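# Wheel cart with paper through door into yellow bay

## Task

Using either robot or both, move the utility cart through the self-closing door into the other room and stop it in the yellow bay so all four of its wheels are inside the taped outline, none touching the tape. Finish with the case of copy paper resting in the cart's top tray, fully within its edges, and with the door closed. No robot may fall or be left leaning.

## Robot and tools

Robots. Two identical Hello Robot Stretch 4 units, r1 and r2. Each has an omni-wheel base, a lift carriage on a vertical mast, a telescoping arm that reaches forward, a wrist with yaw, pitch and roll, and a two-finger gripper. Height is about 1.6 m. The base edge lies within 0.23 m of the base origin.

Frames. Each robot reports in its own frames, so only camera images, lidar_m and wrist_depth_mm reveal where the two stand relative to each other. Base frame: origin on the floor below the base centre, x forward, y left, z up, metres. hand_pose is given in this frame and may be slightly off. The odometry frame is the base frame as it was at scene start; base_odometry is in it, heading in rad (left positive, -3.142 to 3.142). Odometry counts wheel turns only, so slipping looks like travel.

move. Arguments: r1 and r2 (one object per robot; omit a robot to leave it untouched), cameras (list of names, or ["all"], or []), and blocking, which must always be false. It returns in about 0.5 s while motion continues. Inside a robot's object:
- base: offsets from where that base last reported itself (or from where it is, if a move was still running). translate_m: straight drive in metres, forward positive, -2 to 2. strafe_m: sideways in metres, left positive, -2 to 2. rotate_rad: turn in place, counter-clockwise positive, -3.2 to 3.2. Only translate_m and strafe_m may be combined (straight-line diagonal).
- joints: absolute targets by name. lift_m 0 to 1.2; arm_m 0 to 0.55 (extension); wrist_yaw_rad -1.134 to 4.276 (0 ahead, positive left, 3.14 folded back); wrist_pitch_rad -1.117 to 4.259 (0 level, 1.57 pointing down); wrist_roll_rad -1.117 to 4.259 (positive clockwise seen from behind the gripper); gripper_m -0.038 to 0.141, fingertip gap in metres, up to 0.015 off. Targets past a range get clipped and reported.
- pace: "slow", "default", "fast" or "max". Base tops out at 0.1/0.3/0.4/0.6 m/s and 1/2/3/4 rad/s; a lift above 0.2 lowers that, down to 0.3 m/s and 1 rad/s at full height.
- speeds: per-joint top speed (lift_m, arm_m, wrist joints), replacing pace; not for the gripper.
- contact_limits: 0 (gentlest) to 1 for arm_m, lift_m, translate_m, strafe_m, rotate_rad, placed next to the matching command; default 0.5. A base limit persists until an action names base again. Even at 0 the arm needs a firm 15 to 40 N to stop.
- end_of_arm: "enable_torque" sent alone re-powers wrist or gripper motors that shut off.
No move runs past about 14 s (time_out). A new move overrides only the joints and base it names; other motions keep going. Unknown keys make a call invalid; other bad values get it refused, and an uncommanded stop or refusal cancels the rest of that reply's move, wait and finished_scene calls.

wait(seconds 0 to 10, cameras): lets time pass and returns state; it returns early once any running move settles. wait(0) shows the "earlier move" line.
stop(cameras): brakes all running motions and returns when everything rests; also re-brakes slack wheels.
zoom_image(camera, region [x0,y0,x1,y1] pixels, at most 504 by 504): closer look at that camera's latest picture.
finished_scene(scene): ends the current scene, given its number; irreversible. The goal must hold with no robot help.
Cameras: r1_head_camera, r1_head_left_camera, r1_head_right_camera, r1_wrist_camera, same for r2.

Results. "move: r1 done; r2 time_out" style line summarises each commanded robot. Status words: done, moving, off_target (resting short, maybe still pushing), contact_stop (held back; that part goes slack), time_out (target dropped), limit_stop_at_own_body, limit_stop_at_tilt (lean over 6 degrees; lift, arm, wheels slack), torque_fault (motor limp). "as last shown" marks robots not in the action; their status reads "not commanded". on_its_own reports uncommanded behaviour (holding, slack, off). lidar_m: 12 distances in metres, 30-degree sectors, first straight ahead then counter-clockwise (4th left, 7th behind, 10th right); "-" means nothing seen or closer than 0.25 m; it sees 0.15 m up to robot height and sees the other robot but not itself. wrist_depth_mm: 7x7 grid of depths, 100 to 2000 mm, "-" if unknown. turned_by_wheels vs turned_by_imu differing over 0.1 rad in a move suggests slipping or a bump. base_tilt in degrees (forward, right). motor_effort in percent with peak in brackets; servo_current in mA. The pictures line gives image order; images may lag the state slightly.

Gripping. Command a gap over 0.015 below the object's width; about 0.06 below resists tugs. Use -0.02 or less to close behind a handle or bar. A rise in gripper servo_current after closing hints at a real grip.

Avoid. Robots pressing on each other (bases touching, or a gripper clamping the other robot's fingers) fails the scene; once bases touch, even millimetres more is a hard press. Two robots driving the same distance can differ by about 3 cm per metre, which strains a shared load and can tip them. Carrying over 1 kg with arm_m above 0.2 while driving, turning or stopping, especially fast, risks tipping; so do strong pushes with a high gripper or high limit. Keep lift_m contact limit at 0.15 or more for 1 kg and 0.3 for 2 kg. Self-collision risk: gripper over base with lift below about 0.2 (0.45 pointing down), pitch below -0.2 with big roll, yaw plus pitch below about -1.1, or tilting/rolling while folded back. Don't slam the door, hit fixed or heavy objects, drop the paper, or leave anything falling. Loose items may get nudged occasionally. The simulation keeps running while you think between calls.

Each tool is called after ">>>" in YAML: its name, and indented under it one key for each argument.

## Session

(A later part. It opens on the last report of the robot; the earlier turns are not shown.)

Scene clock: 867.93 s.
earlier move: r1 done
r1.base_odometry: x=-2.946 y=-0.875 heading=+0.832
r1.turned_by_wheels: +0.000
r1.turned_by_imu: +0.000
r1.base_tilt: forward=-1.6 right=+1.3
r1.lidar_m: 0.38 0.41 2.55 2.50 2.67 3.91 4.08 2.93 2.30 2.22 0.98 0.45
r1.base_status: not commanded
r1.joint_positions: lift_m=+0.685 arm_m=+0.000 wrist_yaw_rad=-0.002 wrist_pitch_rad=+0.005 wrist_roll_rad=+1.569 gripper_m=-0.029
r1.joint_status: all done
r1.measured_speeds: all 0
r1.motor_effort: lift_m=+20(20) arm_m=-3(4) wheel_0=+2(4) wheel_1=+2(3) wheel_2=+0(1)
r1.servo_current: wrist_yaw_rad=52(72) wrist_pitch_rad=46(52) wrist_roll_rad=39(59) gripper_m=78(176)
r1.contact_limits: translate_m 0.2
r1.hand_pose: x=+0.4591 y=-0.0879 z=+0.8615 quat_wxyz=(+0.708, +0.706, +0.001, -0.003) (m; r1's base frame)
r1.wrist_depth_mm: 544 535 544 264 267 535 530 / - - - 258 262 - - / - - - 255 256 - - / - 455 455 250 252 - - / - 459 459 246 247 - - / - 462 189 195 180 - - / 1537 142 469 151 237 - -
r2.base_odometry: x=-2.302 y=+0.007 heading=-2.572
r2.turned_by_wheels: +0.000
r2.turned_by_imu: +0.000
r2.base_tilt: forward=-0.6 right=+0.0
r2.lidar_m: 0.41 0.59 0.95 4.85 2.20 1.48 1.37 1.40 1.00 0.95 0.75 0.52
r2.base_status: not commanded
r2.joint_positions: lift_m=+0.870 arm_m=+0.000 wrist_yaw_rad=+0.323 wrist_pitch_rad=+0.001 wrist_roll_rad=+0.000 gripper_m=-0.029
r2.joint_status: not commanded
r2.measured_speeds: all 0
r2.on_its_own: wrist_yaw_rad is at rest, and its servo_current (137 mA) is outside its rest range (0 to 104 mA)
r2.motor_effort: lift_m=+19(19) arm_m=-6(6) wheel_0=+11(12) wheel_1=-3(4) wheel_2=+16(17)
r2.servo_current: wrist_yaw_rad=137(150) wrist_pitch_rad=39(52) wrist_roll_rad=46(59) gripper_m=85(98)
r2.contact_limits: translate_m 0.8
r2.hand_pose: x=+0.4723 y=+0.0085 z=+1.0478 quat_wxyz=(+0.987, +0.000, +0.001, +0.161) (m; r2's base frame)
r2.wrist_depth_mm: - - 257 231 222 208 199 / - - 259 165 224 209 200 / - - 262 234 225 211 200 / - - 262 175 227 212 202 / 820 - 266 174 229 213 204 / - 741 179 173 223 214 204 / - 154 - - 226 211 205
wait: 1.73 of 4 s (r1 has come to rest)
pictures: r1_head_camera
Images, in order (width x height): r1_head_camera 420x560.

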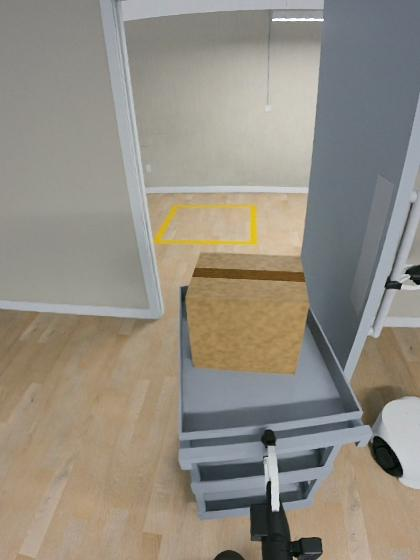

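>>> move:
  blocking: false
  r1: {"base":{"translate_m":0.4,"strafe_m":0.08},"pace":"slow","contact_limits":{"translate_m":0.5}}

>>> wait:
  seconds: 9
  cameras: ["r1_head_camera","r1_head_right_camera"]

Scene clock: 879.13 s.
move: r1 moving
r1.base_odometry: x=-2.939 y=-0.864 heading=+0.832
r1.turned_by_wheels: +0.000
r1.turned_by_imu: +0.000
r1.base_tilt: forward=-1.6 right=+1.3
r1.lidar_m: 0.37 1.90 2.55 2.49 2.67 3.91 4.06 2.93 2.26 2.24 0.96 0.44
r1.base_status: translate_m moving; strafe_m moving
r1.joint_positions: lift_m=+0.685 arm_m=+0.000 wrist_yaw_rad=-0.002 wrist_pitch_rad=+0.005 wrist_roll_rad=+1.569 gripper_m=-0.029
r1.joint_status: not commanded
r1.measured_speeds: translate_m=+0.050 strafe_m=+0.010 rotate_rad=-0.001 lift_m=+0.000 arm_m=+0.000 wrist_yaw_rad=+0.000 wrist_pitch_rad=+0.000 wrist_roll_rad=+0.000
r1.motor_effort: lift_m=+20(20) arm_m=-2(4) wheel_0=+3(6) wheel_1=+6(6) wheel_2=-6(8)
r1.servo_current: wrist_yaw_rad=46(52) wrist_pitch_rad=46(52) wrist_roll_rad=52(72) gripper_m=72(78)
r1.contact_limits: translate_m 0.5
r1.hand_pose: x=+0.4591 y=-0.0879 z=+0.8615 quat_wxyz=(+0.708, +0.706, +0.001, -0.003) (m; r1's base frame)
r1.wrist_depth_mm: 544 530 539 256 258 525 530 / - - - 251 252 - - / - - - 246 247 - - / - 439 445 240 243 - - / - 449 452 179 236 - - / - 452 205 193 182 - - / 1618 154 462 158 229 133 -
r2.base_odometry: x=-2.302 y=+0.007 heading=-2.572
r2.turned_by_wheels: +0.000
r2.turned_by_imu: +0.000
r2.base_tilt: forward=-0.7 right=+0.0
r2.lidar_m: 0.40 0.60 0.91 4.85 2.18 1.50 1.36 1.41 1.04 0.96 0.81 0.50
r2.base_status: not commanded
r2.joint_positions: lift_m=+0.870 arm_m=+0.000 wrist_yaw_rad=+0.323 wrist_pitch_rad=+0.001 wrist_roll_rad=+0.000 gripper_m=-0.029
r2.joint_status: not commanded
r2.measured_speeds: all 0
r2.motor_effort: lift_m=+19(19) arm_m=-6(6) wheel_0=+11(12) wheel_1=-3(3) wheel_2=+16(17)
r2.servo_current: wrist_yaw_rad=137(143) wrist_pitch_rad=39(46) wrist_roll_rad=39(52) gripper_m=85(98)
r2.contact_limits: translate_m 0.8
r2.hand_pose: x=+0.4723 y=+0.0085 z=+1.0478 quat_wxyz=(+0.987, +0.000, +0.001, +0.161) (m; r2's base frame)
r2.wrist_depth_mm: - - 258 230 222 208 199 / - - 259 166 224 210 200 / - - 262 233 226 211 201 / - - 263 175 227 211 202 / 809 - 265 174 228 213 203 / 788 732 180 173 224 214 204 / - 154 - - 226 211 205
pictures: none

Scene clock: 883.97 s.
earlier move: r1 done
r1.base_odometry: x=-2.736 y=-0.525 heading=+0.832
r1.turned_by_wheels: +0.000
r1.turned_by_imu: -0.001
r1.base_tilt: forward=-1.6 right=+1.3
r1.lidar_m: 0.36 1.47 2.21 2.37 2.56 3.76 - 3.08 2.41 0.87 0.57 0.43
r1.base_status: done
r1.joint_positions: lift_m=+0.685 arm_m=+0.000 wrist_yaw_rad=-0.005 wrist_pitch_rad=+0.007 wrist_roll_rad=+1.569 gripper_m=-0.029
r1.joint_status: not commanded
r1.measured_speeds: all 0
r1.motor_effort: lift_m=+20(20) arm_m=+4(5) wheel_0=+1(10) wheel_1=+2(9) wheel_2=-5(15)
r1.servo_current: wrist_yaw_rad=59(78) wrist_pitch_rad=52(59) wrist_roll_rad=39(72) gripper_m=46(78)
r1.contact_limits: translate_m 0.5
r1.hand_pose: x=+0.4587 y=-0.0889 z=+0.8612 quat_wxyz=(+0.708, +0.706, +0.001, -0.004) (m; r1's base frame)
r1.wrist_depth_mm: - - - 240 241 - - / - - - 236 238 1808 - / - - - 235 236 - - / - 439 439 232 233 - - / - 445 445 171 232 - - / - 455 187 186 181 - - / - 459 469 129 226 127 -
r2.base_odometry: x=-2.302 y=+0.007 heading=-2.572
r2.turned_by_wheels: +0.000
r2.turned_by_imu: +0.001
r2.base_tilt: forward=-0.6 right=+0.0
r2.lidar_m: 0.41 0.85 4.39 4.85 2.19 1.47 1.36 1.39 1.03 0.94 0.79 0.53
r2.base_status: not commanded
r2.joint_positions: lift_m=+0.870 arm_m=+0.000 wrist_yaw_rad=+0.323 wrist_pitch_rad=+0.001 wrist_roll_rad=+0.000 gripper_m=-0.029
r2.joint_status: not commanded
r2.measured_speeds: all 0
r2.on_its_own: wrist_yaw_rad is at rest, and its servo_current (137 mA) is outside its rest range (0 to 104 mA)
r2.motor_effort: lift_m=+19(19) arm_m=-6(6) wheel_0=+11(12) wheel_1=-3(4) wheel_2=+17(17)
r2.servo_current: wrist_yaw_rad=137(150) wrist_pitch_rad=46(52) wrist_roll_rad=46(65) gripper_m=91(98)
r2.contact_limits: translate_m 0.8
r2.hand_pose: x=+0.4723 y=+0.0085 z=+1.0478 quat_wxyz=(+0.987, +0.000, +0.001, +0.161) (m; r2's base frame)
r2.wrist_depth_mm: - 750 255 231 223 209 199 / - - 259 165 224 208 200 / - - 260 234 226 210 200 / - - 263 174 228 211 202 / - 809 264 173 228 213 203 / - 768 182 174 224 214 204 / - 759 - - 226 211 205
wait: 4.83 of 9 s (r1 has come to rest)
pictures: r1_head_camera, r1_head_right_camera
Images, in order (width x height): r1_head_camera 420x560, r1_head_right_camera 420x672.

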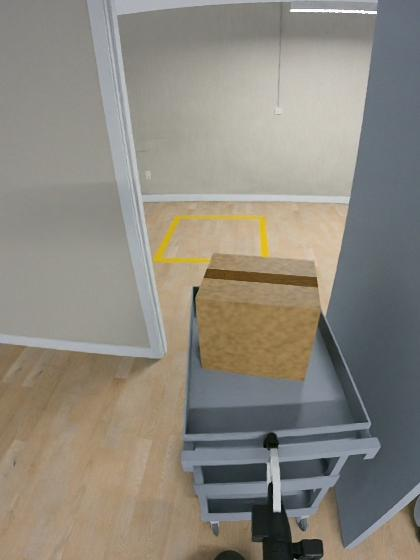

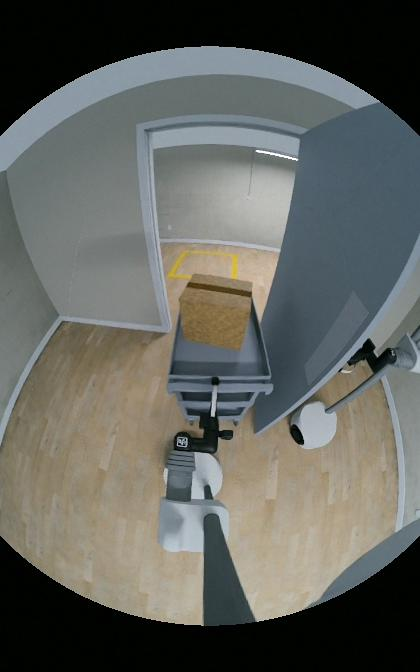

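>>> move:
  blocking: false
  r1: {"base":{"translate_m":0.35,"strafe_m":0.03},"pace":"slow","contact_limits":{"translate_m":0.5}}

>>> wait:
  seconds: 9
  cameras: ["r1_head_camera","r1_head_right_camera"]

Scene clock: 891.97 s.
move: r1 moving
r1.base_odometry: x=-2.728 y=-0.515 heading=+0.832
r1.turned_by_wheels: +0.000
r1.turned_by_imu: -0.001
r1.base_tilt: forward=-1.6 right=+1.3
r1.lidar_m: 0.36 1.49 2.16 2.39 2.56 3.75 - 3.10 2.40 0.85 0.58 0.42
r1.base_status: translate_m moving; strafe_m moving
r1.joint_positions: lift_m=+0.685 arm_m=+0.000 wrist_yaw_rad=-0.005 wrist_pitch_rad=+0.007 wrist_roll_rad=+1.569 gripper_m=-0.029
r1.joint_status: not commanded
r1.measured_speeds: translate_m=+0.048 strafe_m=+0.004 rotate_rad=+0.000 lift_m=+0.000 arm_m=+0.000 wrist_yaw_rad=+0.000 wrist_pitch_rad=+0.000 wrist_roll_rad=+0.000
r1.motor_effort: lift_m=+20(20) arm_m=+4(5) wheel_0=+4(5) wheel_1=+6(6) wheel_2=-9(11)
r1.servo_current: wrist_yaw_rad=46(65) wrist_pitch_rad=52(52) wrist_roll_rad=39(59) gripper_m=46(52)
r1.contact_limits: translate_m 0.5
r1.hand_pose: x=+0.4587 y=-0.0889 z=+0.8612 quat_wxyz=(+0.708, +0.706, +0.001, -0.004) (m; r1's base frame)
r1.wrist_depth_mm: - - - 240 243 - - / - - - 237 239 1808 - / - - - 235 236 - - / - 436 439 232 234 - - / - 445 449 170 231 - - / - 455 188 187 181 - - / - 462 466 129 226 127 -
r2.base_odometry: x=-2.302 y=+0.007 heading=-2.572
r2.turned_by_wheels: +0.000
r2.turned_by_imu: +0.000
r2.base_tilt: forward=-0.7 right=+0.1
r2.lidar_m: 0.40 0.82 4.42 4.85 2.18 1.49 1.36 1.39 1.02 0.93 0.78 0.51
r2.base_status: not commanded
r2.joint_positions: lift_m=+0.870 arm_m=+0.000 wrist_yaw_rad=+0.323 wrist_pitch_rad=+0.001 wrist_roll_rad=+0.000 gripper_m=-0.029
r2.joint_status: not commanded
r2.measured_speeds: all 0
r2.motor_effort: lift_m=+19(19) arm_m=-6(6) wheel_0=+11(12) wheel_1=-3(3) wheel_2=+17(17)
r2.servo_current: wrist_yaw_rad=130(143) wrist_pitch_rad=39(39) wrist_roll_rad=59(59) gripper_m=91(91)
r2.contact_limits: translate_m 0.8
r2.hand_pose: x=+0.4723 y=+0.0085 z=+1.0478 quat_wxyz=(+0.987, +0.000, +0.001, +0.161) (m; r2's base frame)
r2.wrist_depth_mm: - - 254 230 223 208 198 / - - 260 166 224 209 200 / - - 260 234 226 211 200 / - 842 264 174 226 212 202 / - 788 263 173 229 213 203 / - 768 182 173 222 214 204 / - 759 - - 227 211 204
pictures: none

Scene clock: 896.27 s.
earlier move: r1 done
r1.base_odometry: x=-2.522 y=-0.246 heading=+0.832
r1.turned_by_wheels: +0.000
r1.turned_by_imu: +0.000
r1.base_tilt: forward=-1.6 right=+1.3
r1.lidar_m: 0.38 0.40 1.66 2.32 2.47 3.64 - 3.17 2.44 0.47 0.51 0.42
r1.base_status: done
r1.joint_positions: lift_m=+0.685 arm_m=+0.000 wrist_yaw_rad=-0.002 wrist_pitch_rad=+0.007 wrist_roll_rad=+1.569 gripper_m=-0.029
r1.joint_status: not commanded
r1.measured_speeds: all 0
r1.motor_effort: lift_m=+20(20) arm_m=+4(5) wheel_0=+4(8) wheel_1=+3(8) wheel_2=-4(11)
r1.servo_current: wrist_yaw_rad=52(78) wrist_pitch_rad=46(59) wrist_roll_rad=33(65) gripper_m=52(59)
r1.contact_limits: translate_m 0.5
r1.hand_pose: x=+0.4590 y=-0.0880 z=+0.8612 quat_wxyz=(+0.708, +0.706, +0.002, -0.003) (m; r1's base frame)
r1.wrist_depth_mm: - - - 224 227 1661 - / - - - 226 229 809 - / - 421 424 227 229 - - / - 436 439 167 228 - - / - 455 452 167 229 - - / - 466 208 187 182 - - / - 488 180 129 229 136 -
r2.base_odometry: x=-2.302 y=+0.007 heading=-2.572
r2.turned_by_wheels: +0.000
r2.turned_by_imu: +0.001
r2.base_tilt: forward=-0.7 right=+0.0
r2.lidar_m: 0.39 0.85 4.37 4.87 2.18 1.47 1.35 1.38 1.03 0.92 0.81 0.50
r2.base_status: not commanded
r2.joint_positions: lift_m=+0.870 arm_m=+0.000 wrist_yaw_rad=+0.323 wrist_pitch_rad=+0.001 wrist_roll_rad=+0.000 gripper_m=-0.029
r2.joint_status: not commanded
r2.measured_speeds: all 0
r2.on_its_own: wrist_yaw_rad is at rest, and its servo_current (143 mA) is outside its rest range (0 to 104 mA)
r2.motor_effort: lift_m=+19(19) arm_m=-6(6) wheel_0=+12(12) wheel_1=-3(3) wheel_2=+16(17)
r2.servo_current: wrist_yaw_rad=143(150) wrist_pitch_rad=39(52) wrist_roll_rad=39(65) gripper_m=91(98)
r2.contact_limits: translate_m 0.8
r2.hand_pose: x=+0.4723 y=+0.0085 z=+1.0478 quat_wxyz=(+0.987, +0.000, +0.001, +0.161) (m; r2's base frame)
r2.wrist_depth_mm: - - 257 231 222 208 199 / - - 259 166 225 209 200 / - - 262 234 225 211 202 / - - 263 175 227 211 202 / - - 265 174 229 213 203 / - - 181 173 223 214 204 / - - - - 226 211 204
wait: 4.30 of 9 s (r1 has come to rest)
pictures: r1_head_camera, r1_head_right_camera
Images, in order (width x height): r1_head_camera 420x560, r1_head_right_camera 420x672.

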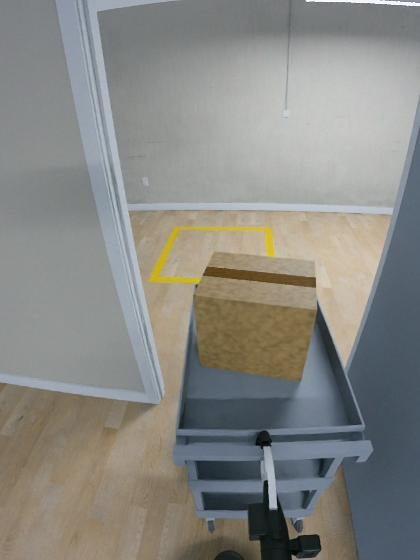

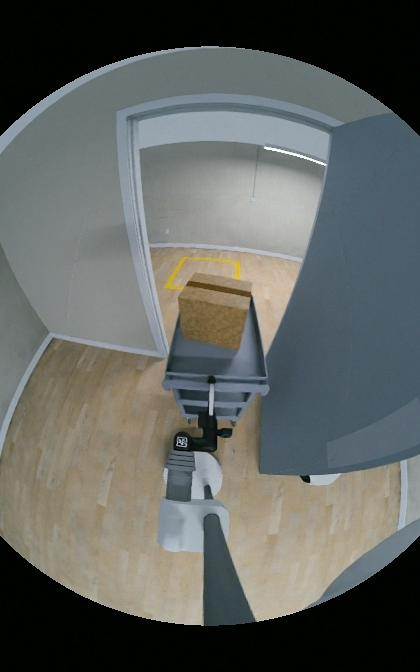

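>>> move:
  blocking: false
  r1: {"base":{"translate_m":0.35,"strafe_m":0.01},"pace":"slow","contact_limits":{"translate_m":0.5}}

>>> wait:
  seconds: 9
  cameras: ["r1_head_camera","r1_head_right_camera"]

Scene clock: 902.87 s.
move: r1 moving
r1.base_odometry: x=-2.514 y=-0.237 heading=+0.833
r1.turned_by_wheels: +0.001
r1.turned_by_imu: +0.000
r1.base_tilt: forward=-1.6 right=+1.3
r1.lidar_m: 0.40 0.42 1.65 2.33 2.46 3.65 - 3.18 2.47 0.48 0.51 0.40
r1.base_status: translate_m moving; strafe_m moving
r1.joint_positions: lift_m=+0.685 arm_m=+0.000 wrist_yaw_rad=-0.002 wrist_pitch_rad=+0.007 wrist_roll_rad=+1.569 gripper_m=-0.029
r1.joint_status: not commanded
r1.measured_speeds: translate_m=+0.048 strafe_m=+0.002 rotate_rad=-0.001 lift_m=+0.000 arm_m=+0.000 wrist_yaw_rad=+0.000 wrist_pitch_rad=+0.000 wrist_roll_rad=+0.000
r1.motor_effort: lift_m=+20(20) arm_m=+5(5) wheel_0=+6(8) wheel_1=+5(8) wheel_2=-8(10)
r1.servo_current: wrist_yaw_rad=46(65) wrist_pitch_rad=39(52) wrist_roll_rad=52(59) gripper_m=52(59)
r1.contact_limits: translate_m 0.5
r1.hand_pose: x=+0.4590 y=-0.0880 z=+0.8612 quat_wxyz=(+0.708, +0.706, +0.002, -0.003) (m; r1's base frame)
r1.wrist_depth_mm: - - - 225 227 1661 - / - - - 225 227 809 - / - 421 424 228 227 - - / - 433 436 167 228 - - / - 449 449 167 229 - - / - 466 209 187 182 - - / - 488 180 - 230 136 -
r2.base_odometry: x=-2.302 y=+0.007 heading=-2.572
r2.turned_by_wheels: +0.000
r2.turned_by_imu: +0.000
r2.base_tilt: forward=-0.6 right=+0.0
r2.lidar_m: 0.41 0.83 4.38 4.87 2.18 1.50 1.36 1.41 1.03 0.96 0.80 0.52
r2.base_status: not commanded
r2.joint_positions: lift_m=+0.870 arm_m=+0.000 wrist_yaw_rad=+0.323 wrist_pitch_rad=+0.001 wrist_roll_rad=+0.000 gripper_m=-0.029
r2.joint_status: not commanded
r2.measured_speeds: all 0
r2.motor_effort: lift_m=+19(19) arm_m=-6(6) wheel_0=+12(12) wheel_1=-3(3) wheel_2=+17(17)
r2.servo_current: wrist_yaw_rad=137(150) wrist_pitch_rad=46(46) wrist_roll_rad=52(59) gripper_m=85(91)
r2.contact_limits: translate_m 0.8
r2.hand_pose: x=+0.4723 y=+0.0085 z=+1.0478 quat_wxyz=(+0.987, +0.000, +0.001, +0.161) (m; r2's base frame)
r2.wrist_depth_mm: - - 258 231 223 208 199 / - - 260 165 224 209 200 / - - 262 234 225 211 201 / - - 263 175 227 212 202 / - - 264 173 229 213 203 / - - 181 174 224 215 204 / - - - - 226 211 205
pictures: none

Scene clock: 907.13 s.
earlier move: r1 done
r1.base_odometry: x=-2.294 y=+0.019 heading=+0.833
r1.turned_by_wheels: +0.000
r1.turned_by_imu: +0.001
r1.base_tilt: forward=-1.6 right=+1.3
r1.lidar_m: 0.37 0.39 1.12 2.28 2.46 3.58 - 3.23 0.53 0.51 0.55 0.42
r1.base_status: done
r1.joint_positions: lift_m=+0.685 arm_m=+0.000 wrist_yaw_rad=+0.001 wrist_pitch_rad=+0.007 wrist_roll_rad=+1.569 gripper_m=-0.029
r1.joint_status: not commanded
r1.measured_speeds: all 0
r1.motor_effort: lift_m=+20(20) arm_m=+5(5) wheel_0=+7(11) wheel_1=+3(9) wheel_2=-1(10)
r1.servo_current: wrist_yaw_rad=46(65) wrist_pitch_rad=52(59) wrist_roll_rad=52(72) gripper_m=52(59)
r1.contact_limits: translate_m 0.5
r1.hand_pose: x=+0.4593 y=-0.0872 z=+0.8612 quat_wxyz=(+0.708, +0.706, +0.003, -0.002) (m; r1's base frame)
r1.wrist_depth_mm: - - - 225 227 1661 - / - - - 227 228 1661 - / - 427 424 227 229 - - / - 433 436 167 228 - - / - 452 452 167 229 - - / - 466 213 167 186 - - / - 477 180 129 229 135 -
r2.base_odometry: x=-2.302 y=+0.007 heading=-2.572
r2.turned_by_wheels: +0.000
r2.turned_by_imu: +0.001
r2.base_tilt: forward=-0.6 right=+0.0
r2.lidar_m: 0.41 3.43 4.39 4.85 2.21 1.47 1.37 1.38 1.01 0.94 0.77 0.51
r2.base_status: not commanded
r2.joint_positions: lift_m=+0.870 arm_m=+0.000 wrist_yaw_rad=+0.323 wrist_pitch_rad=+0.001 wrist_roll_rad=+0.000 gripper_m=-0.029
r2.joint_status: not commanded
r2.measured_speeds: all 0
r2.on_its_own: wrist_yaw_rad is at rest, and its servo_current (150 mA) is outside its rest range (0 to 104 mA)
r2.motor_effort: lift_m=+19(19) arm_m=-6(6) wheel_0=+12(12) wheel_1=-3(4) wheel_2=+17(17)
r2.servo_current: wrist_yaw_rad=150(150) wrist_pitch_rad=39(52) wrist_roll_rad=39(65) gripper_m=91(98)
r2.contact_limits: translate_m 0.8
r2.hand_pose: x=+0.4723 y=+0.0085 z=+1.0478 quat_wxyz=(+0.987, +0.000, +0.001, +0.161) (m; r2's base frame)
r2.wrist_depth_mm: - - 258 231 223 208 198 / - - 259 165 224 209 200 / - - 262 234 225 211 200 / - - 263 175 227 211 202 / - - 265 174 228 213 203 / - - 181 174 223 214 204 / - - - - 227 211 204
wait: 4.27 of 9 s (r1 has come to rest)
pictures: r1_head_camera, r1_head_right_camera
Images, in order (width x height): r1_head_camera 420x560, r1_head_right_camera 420x672.

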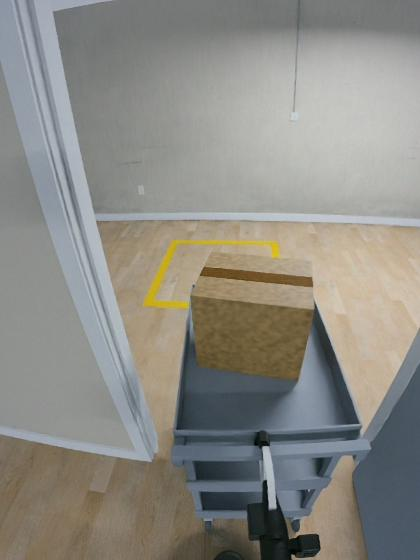

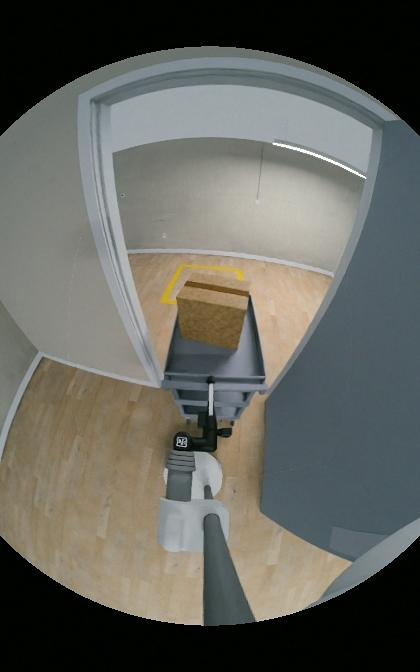

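>>> move:
  blocking: false
  r1: {"base":{"translate_m":0.35,"strafe_m":0.01},"pace":"slow","contact_limits":{"translate_m":0.5}}

>>> wait:
  seconds: 9
  cameras: ["r1_head_camera","r1_head_right_camera"]

Scene clock: 926.23 s.
move: r1 moving
r1.base_odometry: x=-2.286 y=+0.029 heading=+0.834
r1.turned_by_wheels: +0.001
r1.turned_by_imu: +0.001
r1.base_tilt: forward=-1.6 right=+1.2
r1.lidar_m: 0.37 0.40 1.10 2.27 2.46 3.61 - 3.22 0.53 0.52 0.53 0.42
r1.base_status: translate_m moving; strafe_m moving
r1.joint_positions: lift_m=+0.685 arm_m=+0.000 wrist_yaw_rad=+0.001 wrist_pitch_rad=+0.007 wrist_roll_rad=+1.569 gripper_m=-0.029
r1.joint_status: not commanded
r1.measured_speeds: translate_m=+0.049 strafe_m=+0.001 rotate_rad=+0.001 lift_m=+0.000 arm_m=+0.000 wrist_yaw_rad=+0.000 wrist_pitch_rad=+0.000 wrist_roll_rad=+0.000
r1.motor_effort: lift_m=+20(20) arm_m=+5(5) wheel_0=+8(9) wheel_1=+5(7) wheel_2=-7(8)
r1.servo_current: wrist_yaw_rad=39(52) wrist_pitch_rad=52(52) wrist_roll_rad=39(52) gripper_m=52(59)
r1.contact_limits: translate_m 0.5
r1.hand_pose: x=+0.4593 y=-0.0872 z=+0.8612 quat_wxyz=(+0.708, +0.706, +0.003, -0.002) (m; r1's base frame)
r1.wrist_depth_mm: - - - 227 228 1618 - / - - - 226 228 1661 - / - 424 427 227 229 - - / - 433 436 167 229 - - / - 445 449 167 229 - - / - 466 213 168 185 - - / - 477 179 - 229 136 -
r2.base_odometry: x=-2.302 y=+0.007 heading=-2.572
r2.turned_by_wheels: +0.000
r2.turned_by_imu: +0.000
r2.base_tilt: forward=-0.6 right=+0.0
r2.lidar_m: 0.41 3.45 4.40 4.84 2.17 1.49 1.37 1.39 1.02 0.94 0.79 0.52
r2.base_status: not commanded
r2.joint_positions: lift_m=+0.870 arm_m=+0.000 wrist_yaw_rad=+0.323 wrist_pitch_rad=+0.001 wrist_roll_rad=+0.000 gripper_m=-0.029
r2.joint_status: not commanded
r2.measured_speeds: all 0
r2.motor_effort: lift_m=+19(19) arm_m=-6(6) wheel_0=+11(11) wheel_1=-3(3) wheel_2=+17(17)
r2.servo_current: wrist_yaw_rad=137(143) wrist_pitch_rad=46(46) wrist_roll_rad=33(59) gripper_m=85(91)
r2.contact_limits: translate_m 0.8
r2.hand_pose: x=+0.4723 y=+0.0085 z=+1.0478 quat_wxyz=(+0.987, +0.000, +0.001, +0.161) (m; r2's base frame)
r2.wrist_depth_mm: - - 257 230 222 208 198 / - - 259 165 224 210 200 / - - 260 234 225 211 200 / - - 264 175 227 212 203 / - - 264 174 228 213 203 / - - 181 173 223 214 204 / - - - - 226 211 205
pictures: none

Scene clock: 930.50 s.
earlier move: r1 done
r1.base_odometry: x=-2.067 y=+0.285 heading=+0.834
r1.turned_by_wheels: +0.000
r1.turned_by_imu: +0.001
r1.base_tilt: forward=-1.6 right=+1.3
r1.lidar_m: 0.38 0.42 0.55 2.25 2.43 3.55 - 0.75 0.57 0.56 0.58 0.42
r1.base_status: done
r1.joint_positions: lift_m=+0.685 arm_m=+0.000 wrist_yaw_rad=+0.001 wrist_pitch_rad=+0.007 wrist_roll_rad=+1.569 gripper_m=-0.029
r1.joint_status: not commanded
r1.measured_speeds: all 0
r1.motor_effort: lift_m=+20(20) arm_m=+5(5) wheel_0=+6(11) wheel_1=+3(8) wheel_2=-1(8)
r1.servo_current: wrist_yaw_rad=46(85) wrist_pitch_rad=46(59) wrist_roll_rad=39(65) gripper_m=52(59)
r1.contact_limits: translate_m 0.5
r1.hand_pose: x=+0.4593 y=-0.0872 z=+0.8612 quat_wxyz=(+0.708, +0.706, +0.003, -0.002) (m; r1's base frame)
r1.wrist_depth_mm: - - - 230 230 1618 1255 / - - - 229 230 1618 - / - 424 430 229 229 - - / - 433 436 229 229 - - / - 452 449 169 230 - - / - 462 211 168 185 - - / - 473 183 129 228 135 -
r2.base_odometry: x=-2.302 y=+0.007 heading=-2.572
r2.turned_by_wheels: +0.000
r2.turned_by_imu: +0.001
r2.base_tilt: forward=-0.7 right=+0.0
r2.lidar_m: 0.39 3.47 4.39 4.87 2.19 1.51 1.36 1.40 1.01 0.94 0.77 0.50
r2.base_status: not commanded
r2.joint_positions: lift_m=+0.870 arm_m=+0.000 wrist_yaw_rad=+0.323 wrist_pitch_rad=+0.001 wrist_roll_rad=+0.000 gripper_m=-0.029
r2.joint_status: not commanded
r2.measured_speeds: all 0
r2.on_its_own: wrist_yaw_rad is at rest, and its servo_current (137 mA) is outside its rest range (0 to 104 mA)
r2.motor_effort: lift_m=+19(19) arm_m=-6(6) wheel_0=+11(12) wheel_1=-3(4) wheel_2=+17(17)
r2.servo_current: wrist_yaw_rad=137(150) wrist_pitch_rad=39(52) wrist_roll_rad=52(65) gripper_m=85(98)
r2.contact_limits: translate_m 0.8
r2.hand_pose: x=+0.4723 y=+0.0085 z=+1.0478 quat_wxyz=(+0.987, +0.000, +0.001, +0.161) (m; r2's base frame)
r2.wrist_depth_mm: - - 258 231 222 208 198 / - - 260 166 224 210 200 / - - 262 234 226 211 201 / - - 263 174 226 211 202 / - - 264 174 229 213 204 / - - 182 173 222 214 204 / - - - - 227 211 206
wait: 4.27 of 9 s (r1 has come to rest)
pictures: r1_head_camera, r1_head_right_camera
Images, in order (width x height): r1_head_camera 420x560, r1_head_right_camera 420x672.

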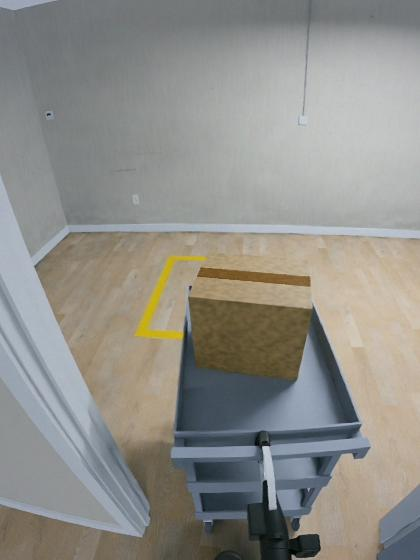

